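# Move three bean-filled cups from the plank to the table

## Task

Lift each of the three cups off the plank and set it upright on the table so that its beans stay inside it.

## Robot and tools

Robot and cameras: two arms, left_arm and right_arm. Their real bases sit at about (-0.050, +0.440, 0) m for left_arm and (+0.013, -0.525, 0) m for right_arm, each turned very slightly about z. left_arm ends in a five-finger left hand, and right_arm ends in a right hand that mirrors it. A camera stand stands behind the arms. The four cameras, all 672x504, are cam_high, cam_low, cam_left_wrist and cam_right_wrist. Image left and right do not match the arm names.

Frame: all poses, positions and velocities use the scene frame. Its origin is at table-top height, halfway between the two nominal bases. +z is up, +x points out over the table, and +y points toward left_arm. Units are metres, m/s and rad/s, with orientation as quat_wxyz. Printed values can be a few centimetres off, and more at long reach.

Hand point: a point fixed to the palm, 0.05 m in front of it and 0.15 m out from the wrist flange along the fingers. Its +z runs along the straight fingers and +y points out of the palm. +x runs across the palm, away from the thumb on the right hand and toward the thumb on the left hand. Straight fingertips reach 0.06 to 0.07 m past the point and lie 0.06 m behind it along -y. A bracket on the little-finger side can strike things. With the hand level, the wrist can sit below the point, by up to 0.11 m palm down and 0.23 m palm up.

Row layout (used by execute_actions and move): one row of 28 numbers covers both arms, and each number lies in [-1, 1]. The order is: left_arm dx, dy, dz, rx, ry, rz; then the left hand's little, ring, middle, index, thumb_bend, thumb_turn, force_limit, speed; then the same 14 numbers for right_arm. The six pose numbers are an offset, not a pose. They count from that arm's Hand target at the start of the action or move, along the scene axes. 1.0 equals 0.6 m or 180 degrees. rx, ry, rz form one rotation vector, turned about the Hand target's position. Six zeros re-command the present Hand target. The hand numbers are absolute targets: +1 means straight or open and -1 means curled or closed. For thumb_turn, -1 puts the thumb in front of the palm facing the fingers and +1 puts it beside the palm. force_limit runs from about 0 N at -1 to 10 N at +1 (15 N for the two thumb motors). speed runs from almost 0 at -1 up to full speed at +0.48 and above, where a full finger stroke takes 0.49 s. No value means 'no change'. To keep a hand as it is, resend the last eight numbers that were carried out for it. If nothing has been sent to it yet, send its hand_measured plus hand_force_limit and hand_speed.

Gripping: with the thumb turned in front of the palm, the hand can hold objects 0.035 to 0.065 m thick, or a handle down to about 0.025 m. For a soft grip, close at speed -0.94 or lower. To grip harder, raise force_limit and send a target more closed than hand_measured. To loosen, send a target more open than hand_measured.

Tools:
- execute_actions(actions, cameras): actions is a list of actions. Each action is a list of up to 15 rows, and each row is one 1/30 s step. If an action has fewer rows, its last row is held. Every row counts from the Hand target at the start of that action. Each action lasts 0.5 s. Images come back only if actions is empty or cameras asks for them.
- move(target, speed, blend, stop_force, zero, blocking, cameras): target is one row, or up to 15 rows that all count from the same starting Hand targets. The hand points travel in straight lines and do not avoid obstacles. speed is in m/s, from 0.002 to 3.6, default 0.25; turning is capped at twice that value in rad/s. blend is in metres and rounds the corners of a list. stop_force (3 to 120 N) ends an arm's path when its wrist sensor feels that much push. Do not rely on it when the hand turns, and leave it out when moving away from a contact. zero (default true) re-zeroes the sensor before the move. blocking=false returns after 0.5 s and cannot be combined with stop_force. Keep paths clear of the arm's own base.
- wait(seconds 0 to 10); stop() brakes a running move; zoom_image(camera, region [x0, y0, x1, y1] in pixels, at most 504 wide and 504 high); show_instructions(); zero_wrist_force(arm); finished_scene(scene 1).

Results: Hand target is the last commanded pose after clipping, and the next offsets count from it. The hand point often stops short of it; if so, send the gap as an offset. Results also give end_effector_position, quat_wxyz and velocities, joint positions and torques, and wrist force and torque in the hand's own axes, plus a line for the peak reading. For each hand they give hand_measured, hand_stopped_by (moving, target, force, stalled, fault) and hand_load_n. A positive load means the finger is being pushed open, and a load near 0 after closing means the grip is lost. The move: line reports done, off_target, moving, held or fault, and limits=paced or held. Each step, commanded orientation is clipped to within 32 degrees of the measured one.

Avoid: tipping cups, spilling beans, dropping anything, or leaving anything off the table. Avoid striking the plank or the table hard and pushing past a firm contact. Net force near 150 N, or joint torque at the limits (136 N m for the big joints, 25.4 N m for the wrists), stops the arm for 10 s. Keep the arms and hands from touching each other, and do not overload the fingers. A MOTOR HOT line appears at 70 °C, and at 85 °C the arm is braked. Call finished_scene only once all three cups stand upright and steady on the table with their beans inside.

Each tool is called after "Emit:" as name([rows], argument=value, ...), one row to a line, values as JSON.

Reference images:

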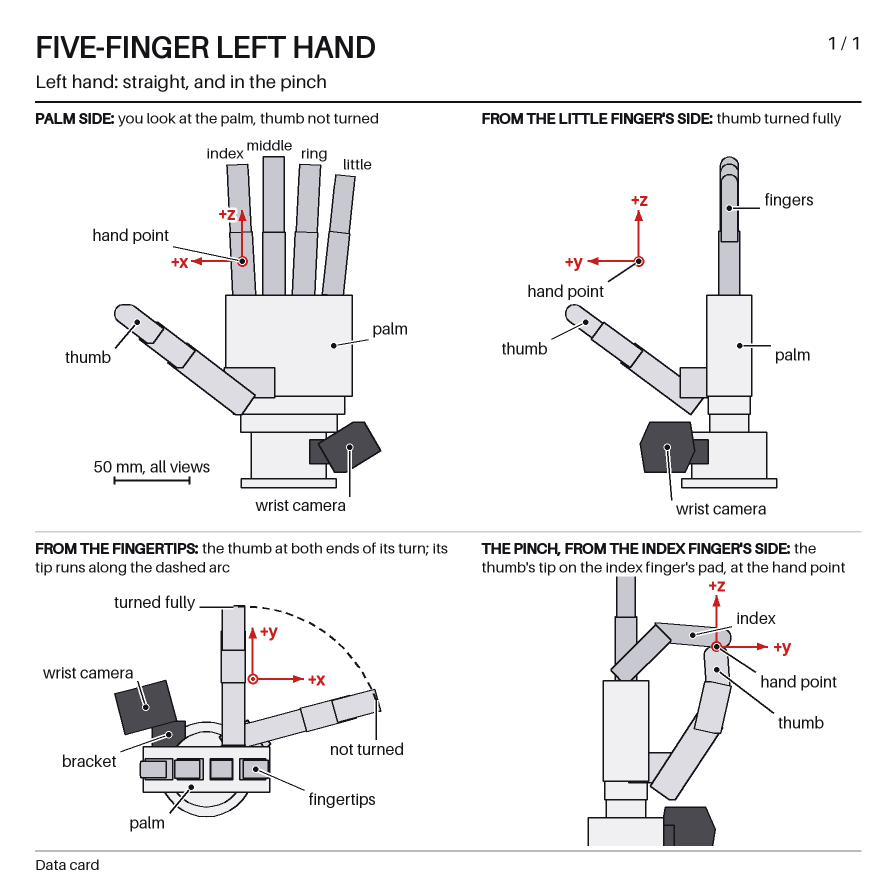

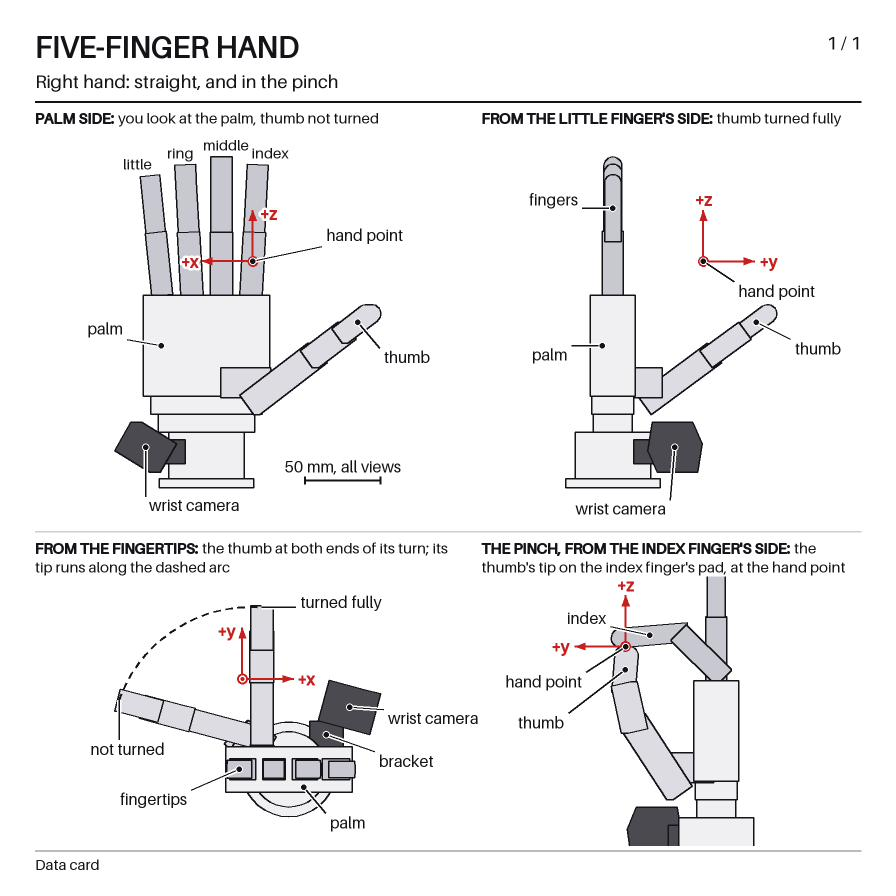

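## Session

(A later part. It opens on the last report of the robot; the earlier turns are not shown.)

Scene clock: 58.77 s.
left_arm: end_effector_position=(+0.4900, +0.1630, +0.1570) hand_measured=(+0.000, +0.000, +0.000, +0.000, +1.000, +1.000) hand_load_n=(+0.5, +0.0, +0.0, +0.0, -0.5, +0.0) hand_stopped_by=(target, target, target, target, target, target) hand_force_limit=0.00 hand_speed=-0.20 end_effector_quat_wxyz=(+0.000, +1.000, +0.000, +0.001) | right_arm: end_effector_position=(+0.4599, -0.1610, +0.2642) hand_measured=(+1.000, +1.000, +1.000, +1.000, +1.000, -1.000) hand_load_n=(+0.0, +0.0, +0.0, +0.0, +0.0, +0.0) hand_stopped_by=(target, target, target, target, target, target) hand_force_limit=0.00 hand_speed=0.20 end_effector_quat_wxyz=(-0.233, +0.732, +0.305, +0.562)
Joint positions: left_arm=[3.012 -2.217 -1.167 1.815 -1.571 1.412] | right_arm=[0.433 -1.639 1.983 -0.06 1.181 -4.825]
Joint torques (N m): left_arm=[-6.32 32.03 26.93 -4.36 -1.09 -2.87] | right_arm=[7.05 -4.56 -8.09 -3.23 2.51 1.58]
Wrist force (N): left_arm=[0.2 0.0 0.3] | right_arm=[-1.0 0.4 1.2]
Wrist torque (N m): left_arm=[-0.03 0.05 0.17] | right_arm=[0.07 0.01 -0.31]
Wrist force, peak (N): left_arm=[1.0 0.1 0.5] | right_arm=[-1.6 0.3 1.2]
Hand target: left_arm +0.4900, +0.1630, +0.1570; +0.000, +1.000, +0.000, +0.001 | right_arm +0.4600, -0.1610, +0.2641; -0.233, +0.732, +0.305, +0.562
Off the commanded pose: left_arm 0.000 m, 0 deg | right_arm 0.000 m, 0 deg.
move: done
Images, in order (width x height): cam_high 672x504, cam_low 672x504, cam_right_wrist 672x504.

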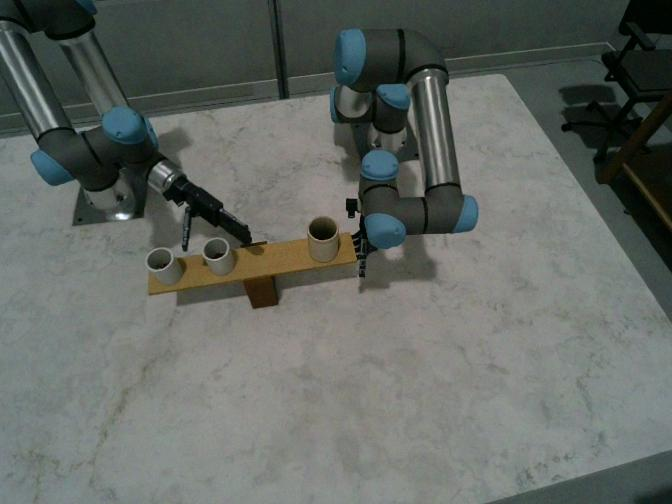

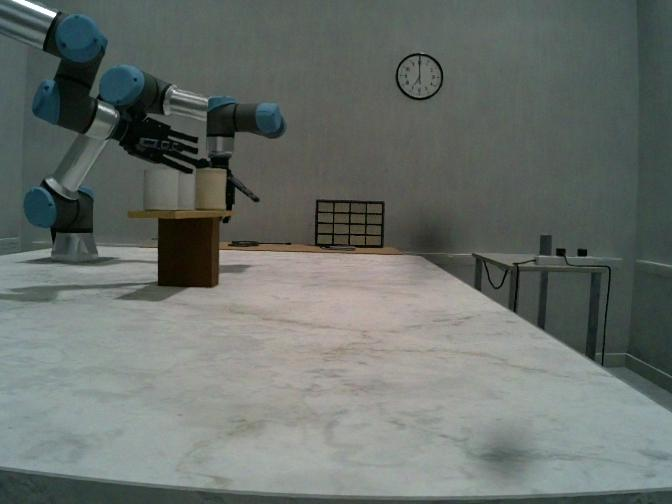

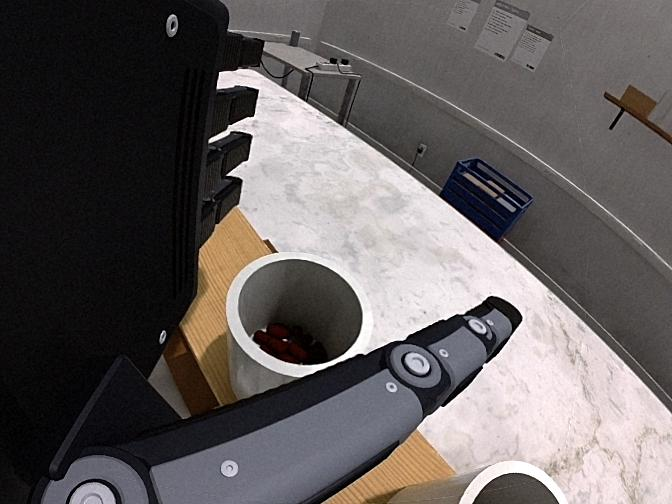

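Emit:
move(target=[0,0,0,0,0,0,0,0,0,0,1,1,0,-0.2,0.0017,0.0017,-0.107,0,0,0,1,1,1,1,1,-1,0,0.2], speed=0.06, stop_force=6, cameras=["cam_high","cam_low","cam_right_wrist","cam_left_wrist"])

Emit:
zoom_image(camera="cam_high", region=[150, 190, 270, 290])

Emit:
zoom_image(camera="cam_low", region=[130, 120, 250, 220])

Emit:
zoom_image(camera="cam_right_wrist", region=[150, 130, 600, 504])

Scene clock: 62.07 s.
left_arm: end_effector_position=(+0.4900, +0.1630, +0.1570) hand_measured=(+0.000, +0.000, +0.000, +0.000, +1.000, +1.000) hand_load_n=(+0.0, +0.5, +0.0, +0.0, +0.0, +0.0) hand_stopped_by=(target, target, target, target, target, target) hand_force_limit=0.00 hand_speed=-0.20 end_effector_quat_wxyz=(+0.000, +1.000, +0.000, +0.001) | right_arm: end_effector_position=(+0.4610, -0.1600, +0.1999) hand_measured=(+1.000, +1.000, +1.000, +1.000, +1.000, -1.000) hand_load_n=(+0.0, +0.0, +0.0, +0.0, +0.0, +0.5) hand_stopped_by=(target, target, target, target, target, target) hand_force_limit=0.00 hand_speed=0.20 end_effector_quat_wxyz=(-0.233, +0.732, +0.305, +0.562)
Joint positions: left_arm=[3.012 -2.217 -1.167 1.815 -1.571 1.412] | right_arm=[0.435 -1.564 2.091 -0.244 1.183 -4.824]
Joint torques (N m): left_arm=[-5.89 31.7 27.75 -4.45 -1.29 -3.02] | right_arm=[6.95 -6.59 -6.57 -3.23 2.37 1.44]
Wrist force (N): left_arm=[0.4 -0.1 0.4] | right_arm=[-1.1 0.6 0.9]
Wrist torque (N m): left_arm=[-0.05 0.03 0.17] | right_arm=[0.11 0.03 -0.32]
Wrist force, peak (N): left_arm=[0.9 0.2 0.6] | right_arm=[-1.3 0.5 1.3]
Hand target: left_arm +0.4900, +0.1630, +0.1570; +0.000, +1.000, +0.000, +0.001 | right_arm +0.4610, -0.1600, +0.1999; -0.233, +0.732, +0.305, +0.562
Off the commanded pose: left_arm 0.000 m, 0 deg | right_arm 0.000 m, 0 deg.
move: done

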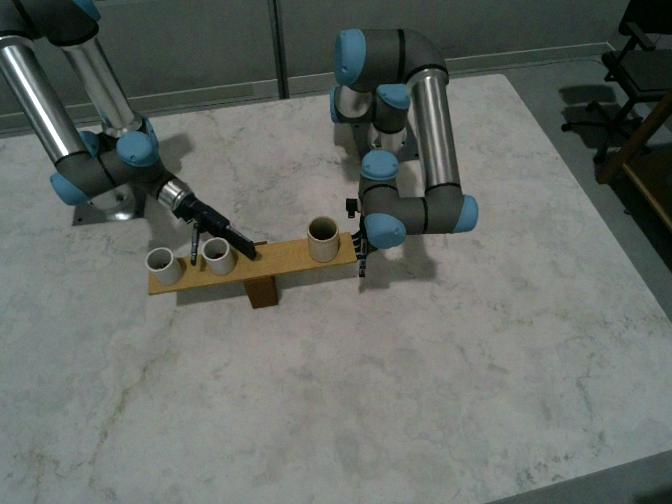

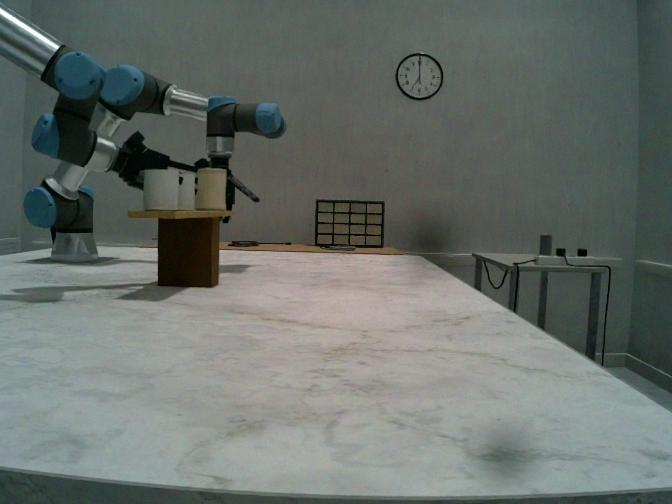

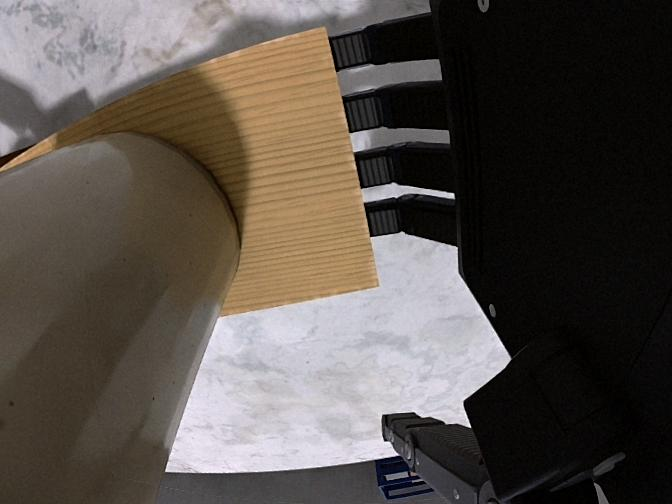

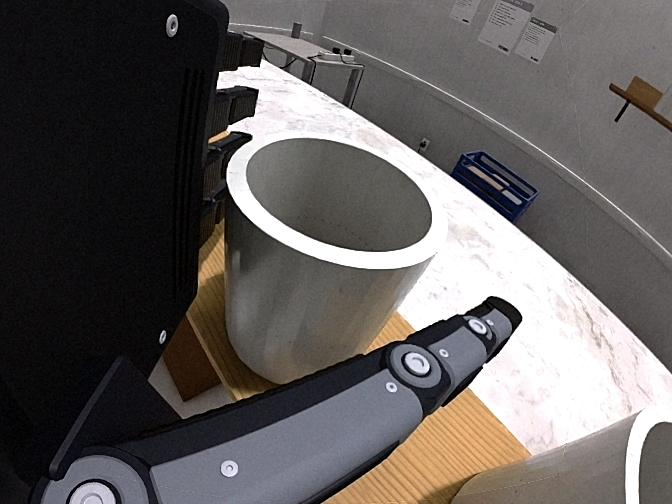

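Scaled by 4.200.

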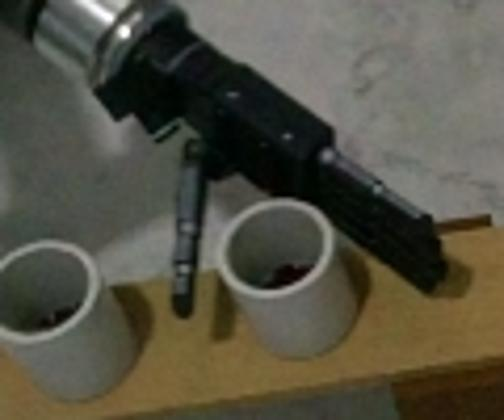

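Scaled by 4.200.

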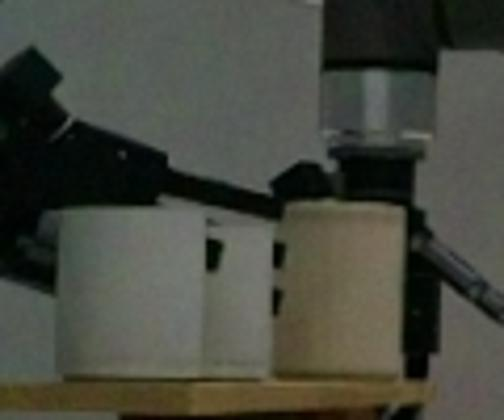

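Scaled by 1.120 from the camera's 672x504 image, which has a finer 960x720 frame.

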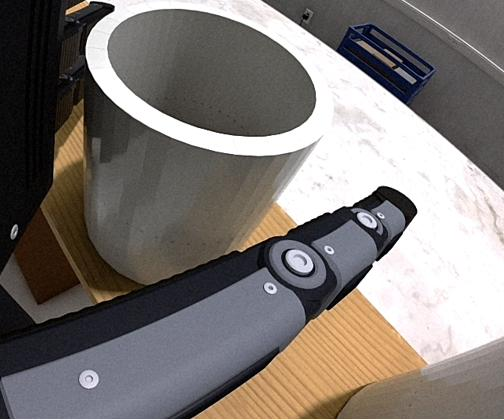

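Emit:
zoom_image(camera="cam_low", region=[170, 160, 230, 220])

Emit:
zoom_image(camera="cam_high", region=[180, 215, 270, 285])

Emit:
zoom_image(camera="cam_right_wrist", region=[180, 0, 460, 240])

Scaled by 8.400.

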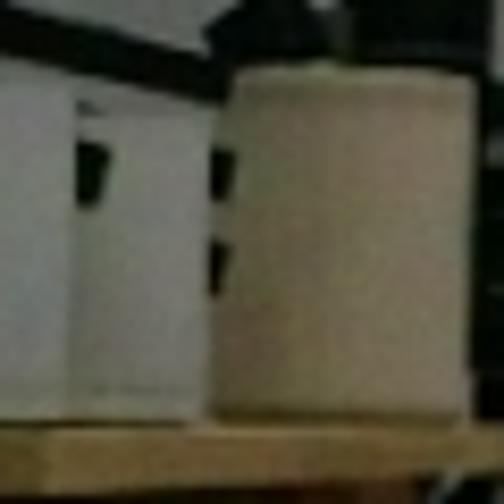

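Scaled by 5.600.

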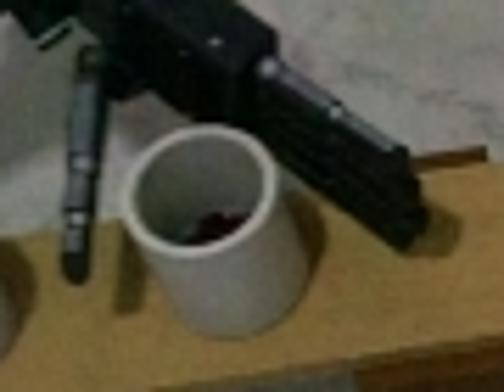

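Scaled by 1.800 from the camera's 672x504 image, which has a finer 960x720 frame.

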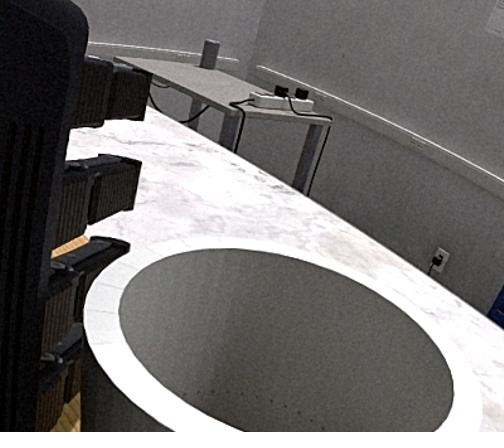

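Emit:
move(target=[0,0,0,0,0,0,0,0,0,0,1,1,0,-0.2,0,0,0,0,0,0,1,1,0.6,0.6,0.65,-1,-0.8,-0.85], cameras=["cam_high","cam_right_wrist"])

Emit:
zoom_image(camera="cam_high", region=[180, 215, 270, 285])

Emit:
zoom_image(camera="cam_right_wrist", region=[150, 130, 600, 504])

Scene clock: 67.33 s.
left_arm: end_effector_position=(+0.4900, +0.1630, +0.1570) hand_measured=(+0.000, +0.000, +0.000, +0.000, +1.000, +1.000) hand_load_n=(+0.0, +0.0, +0.0, +0.5, +0.0, +0.0) hand_stopped_by=(target, target, target, target, target, target) hand_force_limit=0.00 hand_speed=-0.20 end_effector_quat_wxyz=(+0.000, +1.000, +0.000, +0.001) | right_arm: end_effector_position=(+0.4610, -0.1600, +0.1999) hand_measured=(+1.000, +1.000, +0.600, +0.600, +0.650, -1.000) hand_load_n=(+0.0, +0.0, +0.0, +0.0, +0.0, +0.5) hand_stopped_by=(target, target, target, target, target, target) hand_force_limit=-0.80 hand_speed=-0.85 end_effector_quat_wxyz=(-0.233, +0.732, +0.305, +0.562)
Joint positions: left_arm=[3.012 -2.217 -1.167 1.815 -1.571 1.412] | right_arm=[0.435 -1.564 2.091 -0.244 1.183 -4.824]
Joint torques (N m): left_arm=[-5.02 31.32 26.21 -4.39 -1.45 -2.88] | right_arm=[6.39 -6.68 -6.12 -3.15 1.73 1.4]
Wrist force (N): left_arm=[0.4 0.2 0.1] | right_arm=[-1.0 0.7 1.0]
Wrist torque (N m): left_arm=[0.01 0.03 0.17] | right_arm=[0.12 0.01 -0.30]
Wrist force, peak (N): left_arm=[0.5 0.3 0.8] | right_arm=[-1.6 0.7 1.0]
Hand target: left_arm +0.4900, +0.1630, +0.1570; +0.000, +1.000, +0.000, +0.001 | right_arm +0.4610, -0.1600, +0.1999; -0.233, +0.732, +0.305, +0.562
Off the commanded pose: left_arm 0.000 m, 0 deg | right_arm 0.000 m, 0 deg.
move: done
Images, in order (width x height): cam_high 672x504, cam_right_wrist 672x504.

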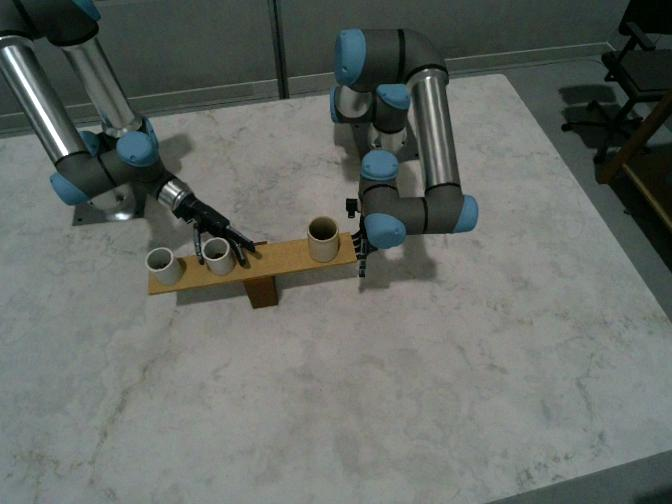

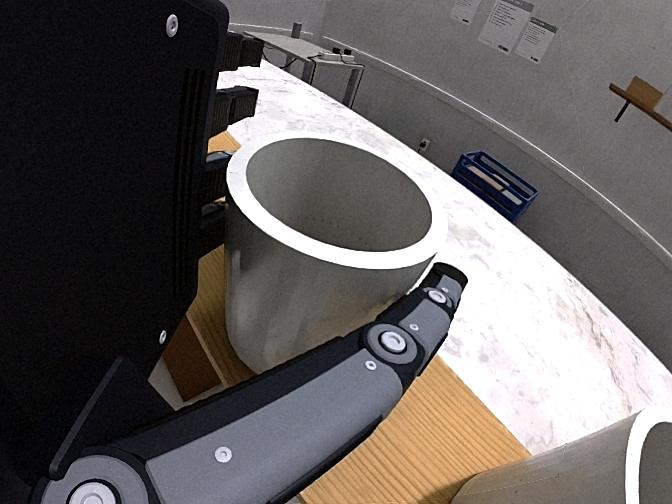

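Scaled by 5.600.

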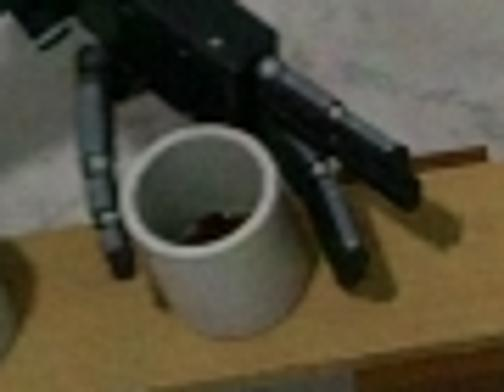

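Scaled by 1.120 from the camera's 672x504 image, which has a finer 960x720 frame.

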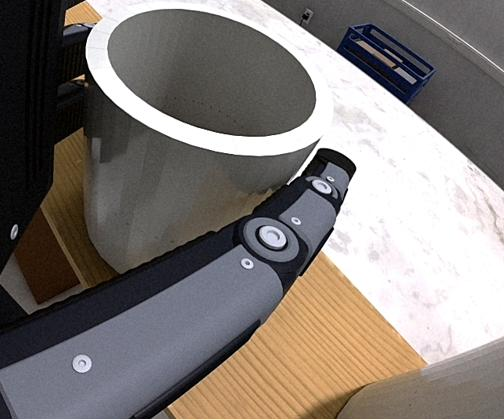

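Emit:
move(target=[0,0,0,0,0,0,0,0,0,0,1,1,0,-0.2,0,0,0,0,0,0,1,1,0.1,0.1,0.2,-1,-0.75,-0.9], cameras=["cam_high","cam_right_wrist"])

Emit:
zoom_image(camera="cam_high", region=[180, 215, 270, 285])

Emit:
zoom_image(camera="cam_right_wrist", region=[150, 130, 600, 504])

Scene clock: 69.10 s.
left_arm: end_effector_position=(+0.4900, +0.1630, +0.1570) hand_measured=(+0.000, +0.000, +0.000, +0.000, +1.000, +1.000) hand_load_n=(+0.0, +0.0, +0.5, +0.0, +0.0, +0.0) hand_stopped_by=(target, target, target, target, target, target) hand_force_limit=0.00 hand_speed=-0.20 end_effector_quat_wxyz=(+0.000, +1.000, +0.000, +0.001) | right_arm: end_effector_position=(+0.4610, -0.1600, +0.1999) hand_measured=(+1.000, +1.000, +0.350, +0.470, +0.584, -1.000) hand_load_n=(+0.0, +0.0, +1.5, +0.5, +3.5, +0.0) hand_stopped_by=(target, target, force, force, force, target) hand_force_limit=-0.75 hand_speed=-0.90 end_effector_quat_wxyz=(-0.233, +0.732, +0.305, +0.562)
Joint positions: left_arm=[3.012 -2.217 -1.167 1.815 -1.571 1.412] | right_arm=[0.435 -1.564 2.091 -0.244 1.183 -4.824]
Joint torques (N m): left_arm=[-6.45 32.15 27.32 -4.36 -1.18 -2.96] | right_arm=[6 -6.92 -6.55 -3.09 0.94 1.49]
Wrist force (N): left_arm=[0.5 0.0 0.6] | right_arm=[-1.5 0.7 0.9]
Wrist torque (N m): left_arm=[-0.04 0.02 0.18] | right_arm=[0.11 0.01 -0.32]
Wrist force, peak (N): left_arm=[0.7 0.1 0.7] | right_arm=[-1.7 0.6 1.0]
Hand target: left_arm +0.4900, +0.1630, +0.1570; +0.000, +1.000, +0.000, +0.001 | right_arm +0.4610, -0.1600, +0.1999; -0.233, +0.732, +0.305, +0.562
Off the commanded pose: left_arm 0.000 m, 0 deg | right_arm 0.000 m, 0 deg.
move: done
Images, in order (width x height): cam_high 672x504, cam_right_wrist 672x504.

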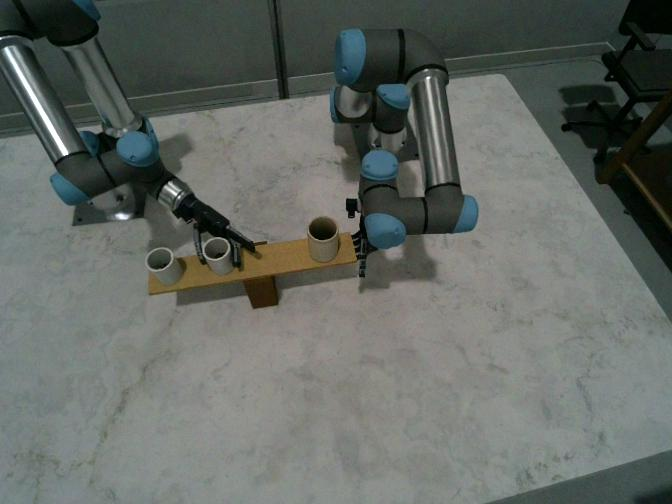

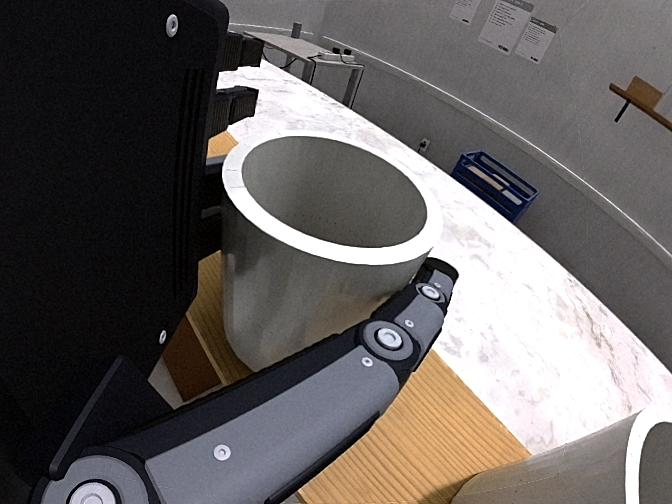

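Scaled by 5.600.

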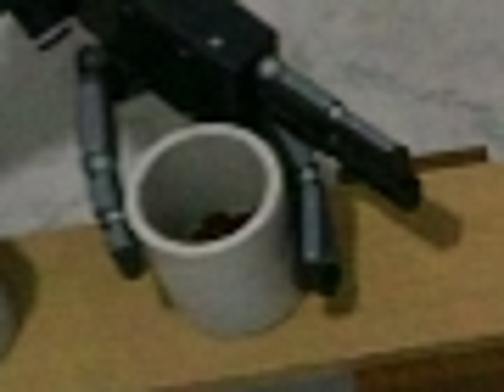

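Scaled by 1.120 from the camera's 672x504 image, which has a finer 960x720 frame.

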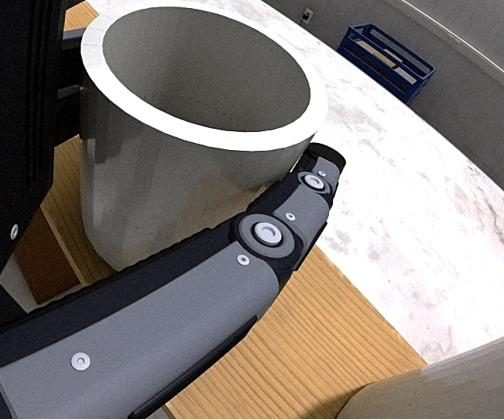

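Emit:
move(target=[0,0,0,0,0,0,0,0,0,0,1,1,0,-0.2,0,0,0,0,0,0,1,1,-0.1,0.0,0.1,-1,-0.25,-0.9], cameras=["cam_high","cam_low","cam_right_wrist"])

Emit:
zoom_image(camera="cam_high", region=[180, 215, 270, 285])

Emit:
zoom_image(camera="cam_low", region=[170, 160, 230, 220])

Scene clock: 70.07 s.
left_arm: end_effector_position=(+0.4900, +0.1630, +0.1570) hand_measured=(+0.000, +0.000, +0.000, +0.000, +1.000, +1.000) hand_load_n=(+0.0, +0.0, +0.0, +0.0, +0.0, +0.0) hand_stopped_by=(target, target, target, target, target, target) hand_force_limit=0.00 hand_speed=-0.20 end_effector_quat_wxyz=(+0.000, +1.000, +0.000, +0.001) | right_arm: end_effector_position=(+0.4610, -0.1600, +0.1999) hand_measured=(+1.000, +1.000, +0.324, +0.436, +0.584, -1.000) hand_load_n=(+0.0, +0.0, +3.0, +4.0, +12.5, +0.0) hand_stopped_by=(target, target, force, force, force, target) hand_force_limit=-0.25 hand_speed=-0.90 end_effector_quat_wxyz=(-0.233, +0.732, +0.305, +0.562)
Joint positions: left_arm=[3.012 -2.217 -1.167 1.815 -1.571 1.412] | right_arm=[0.435 -1.564 2.091 -0.244 1.183 -4.824]
Joint torques (N m): left_arm=[-4.62 32.79 27.51 -4.59 -1.13 -2.92] | right_arm=[5.23 -8.09 -7.02 -3.08 0.6 1.27]
Wrist force (N): left_arm=[0.5 0.0 0.6] | right_arm=[-1.9 0.4 1.0]
Wrist torque (N m): left_arm=[-0.05 0.04 0.18] | right_arm=[0.08 0.06 -0.30]
Wrist force, peak (N): left_arm=[0.8 0.1 0.4] | right_arm=[-2.6 0.4 1.5]
Hand target: left_arm +0.4900, +0.1630, +0.1570; +0.000, +1.000, +0.000, +0.001 | right_arm +0.4610, -0.1600, +0.1999; -0.233, +0.732, +0.305, +0.562
Off the commanded pose: left_arm 0.000 m, 0 deg | right_arm 0.000 m, 0 deg.
move: done
Images, in order (width x height): cam_high 672x504, cam_low 672x504, cam_right_wrist 672x504.

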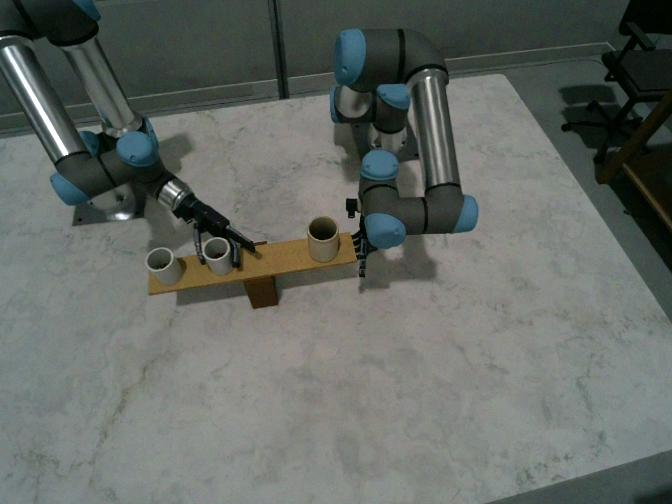

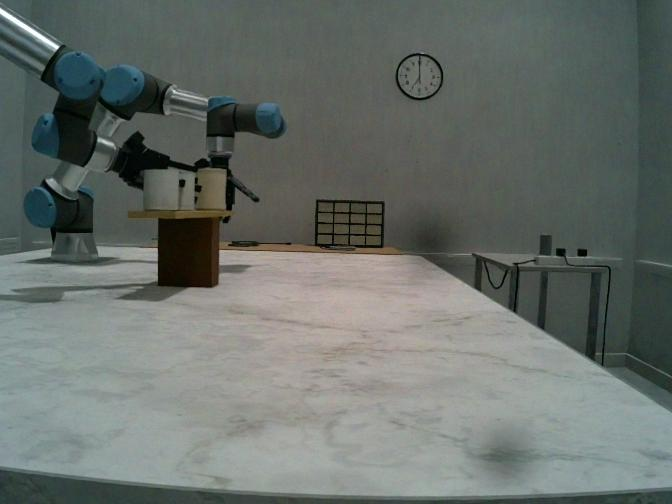

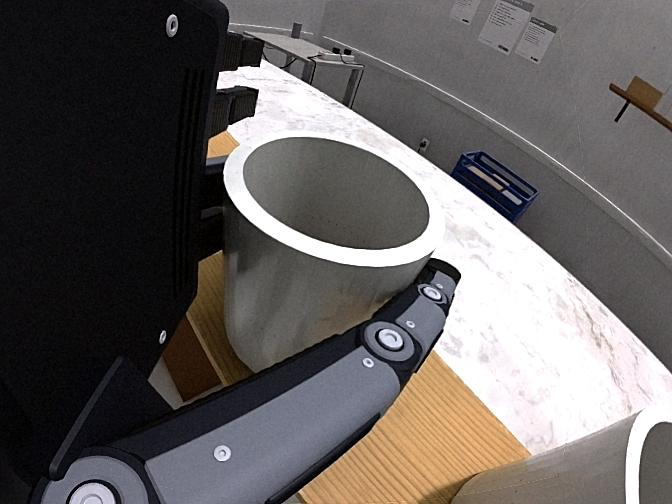

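Scaled by 5.600.

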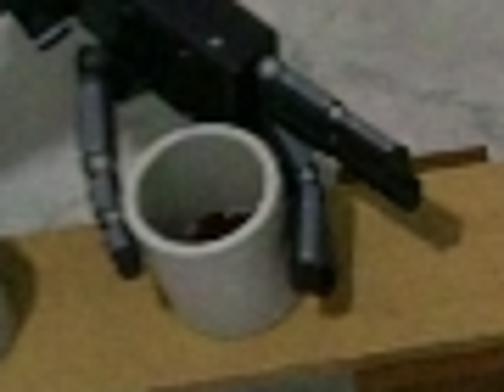

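Scaled by 8.400.

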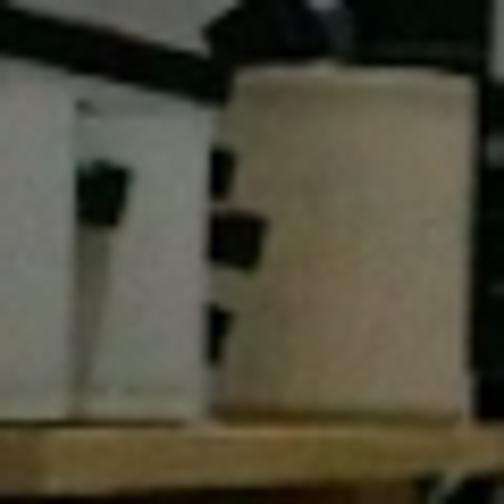

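Emit:
move(target=[0,0,0,0,0,0,0,0,0,0,1,1,0,-0.2,0,0,0.05,0,0,0,1,1,-0.1,0.0,0.1,-1,-0.25,-0.9], speed=0.03, cameras=["cam_high","cam_low","cam_right_wrist","cam_left_wrist"])

Emit:
zoom_image(camera="cam_low", region=[110, 140, 250, 240])

Emit:
zoom_image(camera="cam_high", region=[140, 195, 280, 305])

Scene clock: 72.70 s.
left_arm: end_effector_position=(+0.4900, +0.1630, +0.1570) hand_measured=(+0.000, +0.000, +0.000, +0.000, +1.000, +1.000) hand_load_n=(+0.5, +0.0, +0.0, +0.0, +0.0, +0.0) hand_stopped_by=(target, target, target, target, target, target) hand_force_limit=0.00 hand_speed=-0.20 end_effector_quat_wxyz=(+0.000, +1.000, +0.000, +0.001) | right_arm: end_effector_position=(+0.4610, -0.1600, +0.2298) hand_measured=(+1.000, +1.000, +0.324, +0.436, +0.582, -1.000) hand_load_n=(+0.0, +0.0, +0.0, +0.0, +0.0, +0.5) hand_stopped_by=(target, target, force, force, force, target) hand_force_limit=-0.25 hand_speed=-0.90 end_effector_quat_wxyz=(-0.233, +0.732, +0.305, +0.562)
Joint positions: left_arm=[3.012 -2.217 -1.167 1.815 -1.571 1.412] | right_arm=[0.435 -1.601 2.042 -0.157 1.183 -4.824]
Joint torques (N m): left_arm=[-5.76 33.09 27.14 -4.39 -1.34 -2.98] | right_arm=[3.99 -31.39 -29.53 2.11 1.07 -0.05]
Wrist force (N): left_arm=[0.4 -0.1 0.4] | right_arm=[-1.1 0.3 0.9]
Wrist torque (N m): left_arm=[-0.05 0.03 0.18] | right_arm=[0.10 0.01 -0.31]
Wrist force, peak (N): left_arm=[0.7 -0.1 1.0] | right_arm=[-3.3 0.8 1.4]
Hand target: left_arm +0.4900, +0.1630, +0.1570; +0.000, +1.000, +0.000, +0.001 | right_arm +0.4610, -0.1600, +0.2299; -0.233, +0.732, +0.305, +0.562
Off the commanded pose: left_arm 0.000 m, 0 deg | right_arm 0.000 m, 0 deg.
move: done

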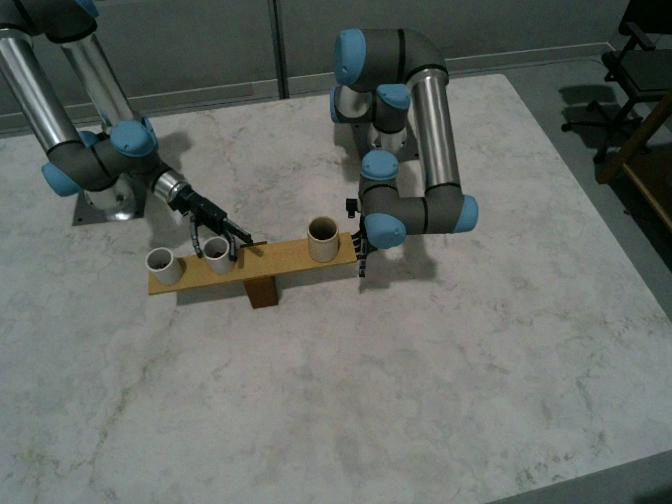

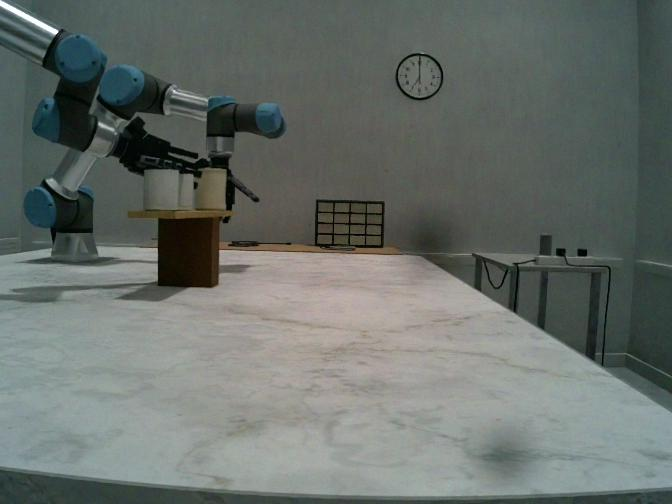

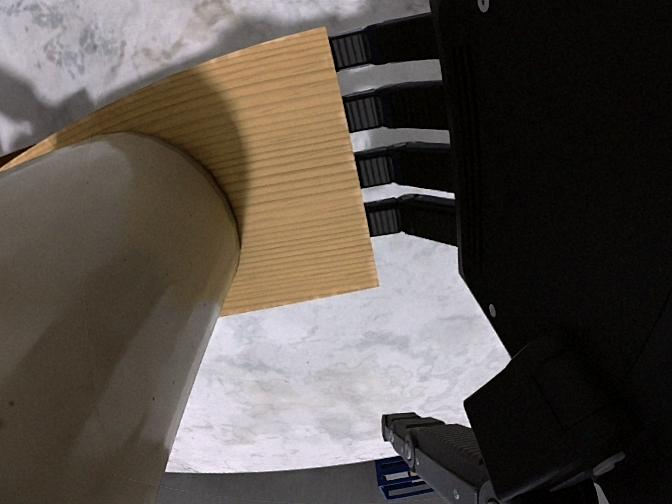

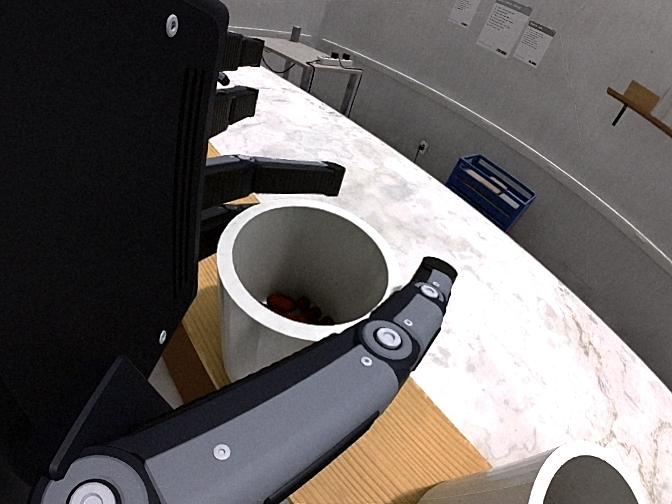

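Scaled by 3.600.

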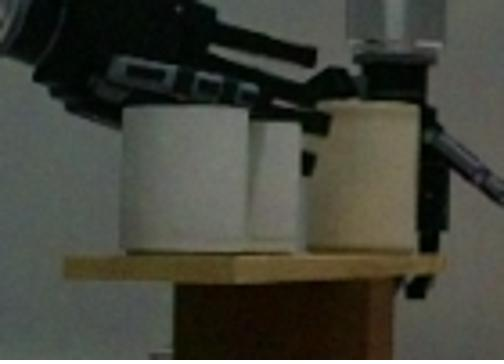

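Scaled by 3.600.

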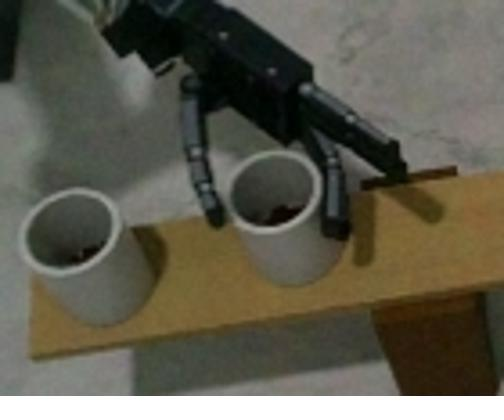

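Emit:
move([
  [0,0,0,0,0,0,0,0,0,0,1,1,0,-0.2,0,0,0,0,0,0,1,1,0.8,0.8,0.9,-1,-0.25,-0.3],
  [0,0,0,0,0,0,0,0,0,0,1,1,0,-0.2,0.005,0,-0.0715,0.0275,-0.0275,0,1,1,0.8,0.8,0.9,-1,-0.25,-0.3],
], speed=0.05, cameras=["cam_high","cam_low","cam_right_wrist"])

Emit:
zoom_image(camera="cam_low", region=[110, 140, 250, 240])

Emit:
zoom_image(camera="cam_high", region=[180, 215, 270, 285])

Emit:
zoom_image(camera="cam_right_wrist", region=[150, 130, 600, 504])

Scene clock: 77.60 s.
left_arm: end_effector_position=(+0.4900, +0.1630, +0.1570) hand_measured=(+0.000, +0.000, +0.000, +0.000, +1.000, +1.000) hand_load_n=(+0.0, +0.0, +0.0, +0.0, +0.0, +0.0) hand_stopped_by=(target, target, target, target, target, target) hand_force_limit=0.00 hand_speed=-0.20 end_effector_quat_wxyz=(+0.000, +1.000, +0.000, +0.001) | right_arm: end_effector_position=(+0.4640, -0.1600, +0.1870) hand_measured=(+1.000, +1.000, +0.800, +0.800, +0.900, -1.000) hand_load_n=(+0.0, +0.0, +0.0, +0.0, +0.0, +0.0) hand_stopped_by=(target, target, target, target, target, target) hand_force_limit=-0.25 hand_speed=-0.30 end_effector_quat_wxyz=(-0.251, +0.697, +0.290, +0.606)
Joint positions: left_arm=[3.012 -2.217 -1.167 1.815 -1.571 1.412] | right_arm=[0.419 -1.552 2.2 -0.494 1.157 -4.776]
Joint torques (N m): left_arm=[-6.7 32.35 26.04 -4.24 -1.19 -2.91] | right_arm=[-8.41 -6.05 -5.19 -3.51 -2.47 1.59]
Wrist force (N): left_arm=[0.5 0.2 0.3] | right_arm=[-1.5 0.8 0.6]
Wrist torque (N m): left_arm=[0.00 0.03 0.17] | right_arm=[0.18 0.10 -0.32]
Wrist force, peak (N): left_arm=[0.6 0.1 0.7] | right_arm=[-1.4 0.2 1.5]
Hand target: left_arm +0.4900, +0.1630, +0.1570; +0.000, +1.000, +0.000, +0.001 | right_arm +0.4640, -0.1600, +0.1870; -0.251, +0.697, +0.290, +0.606
Off the commanded pose: left_arm 0.000 m, 0 deg | right_arm 0.000 m, 0 deg.
move: done
Images, in order (width x height): cam_high 672x504, cam_low 672x504, cam_right_wrist 672x504.

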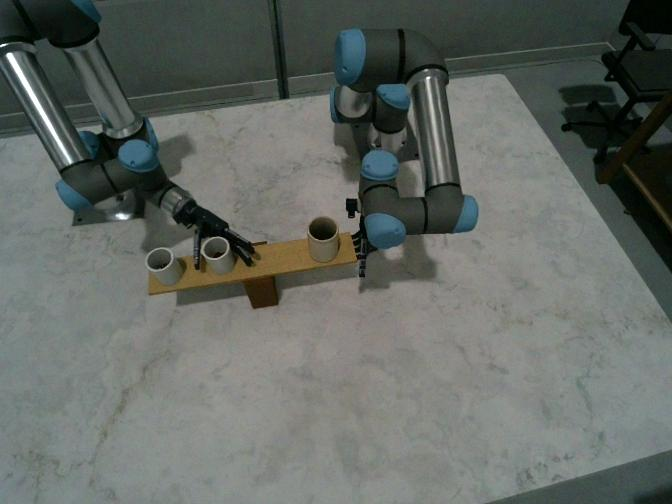

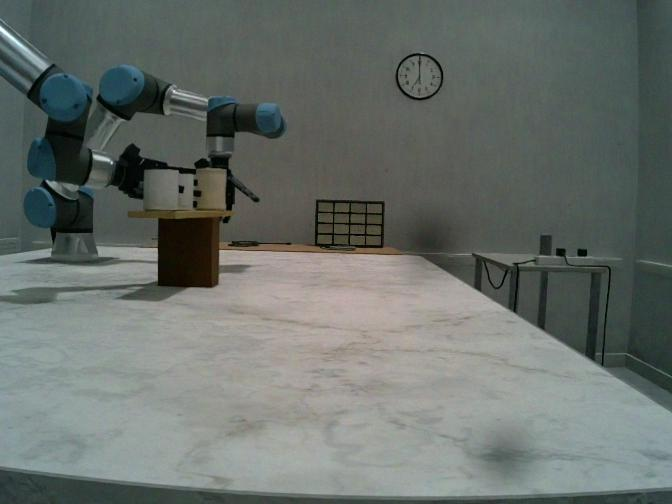

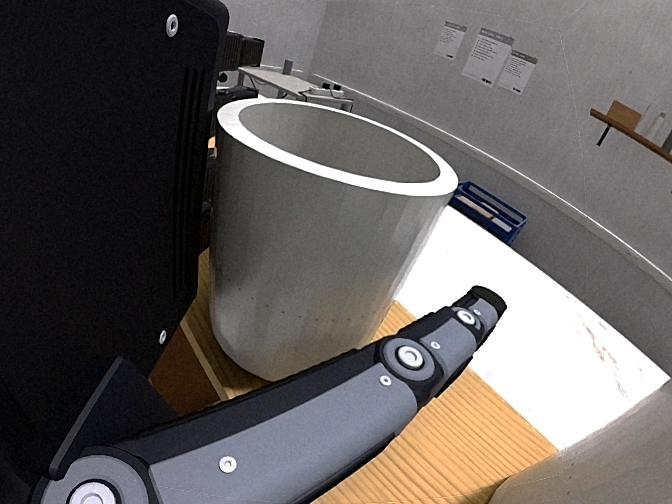

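Scaled by 3.600.

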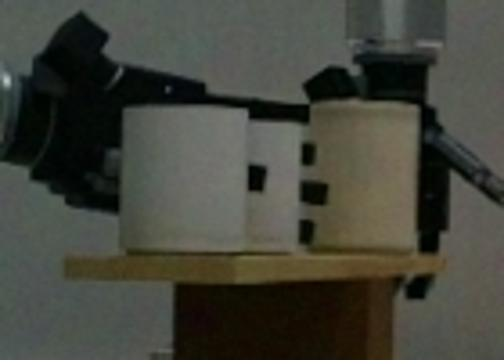

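Scaled by 5.600.

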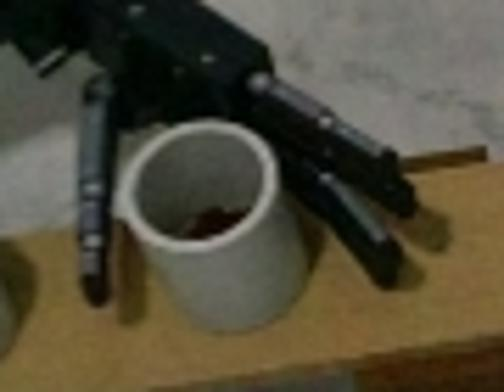

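Scaled by 1.120 from the camera's 672x504 image, which has a finer 960x720 frame.

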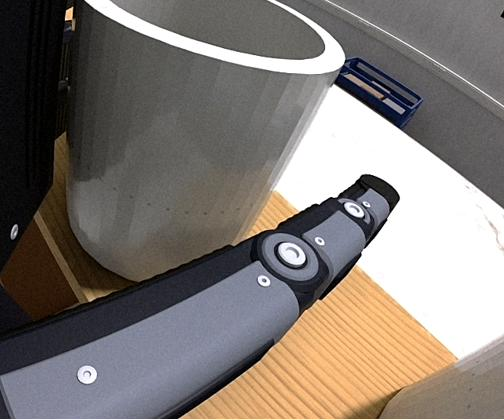

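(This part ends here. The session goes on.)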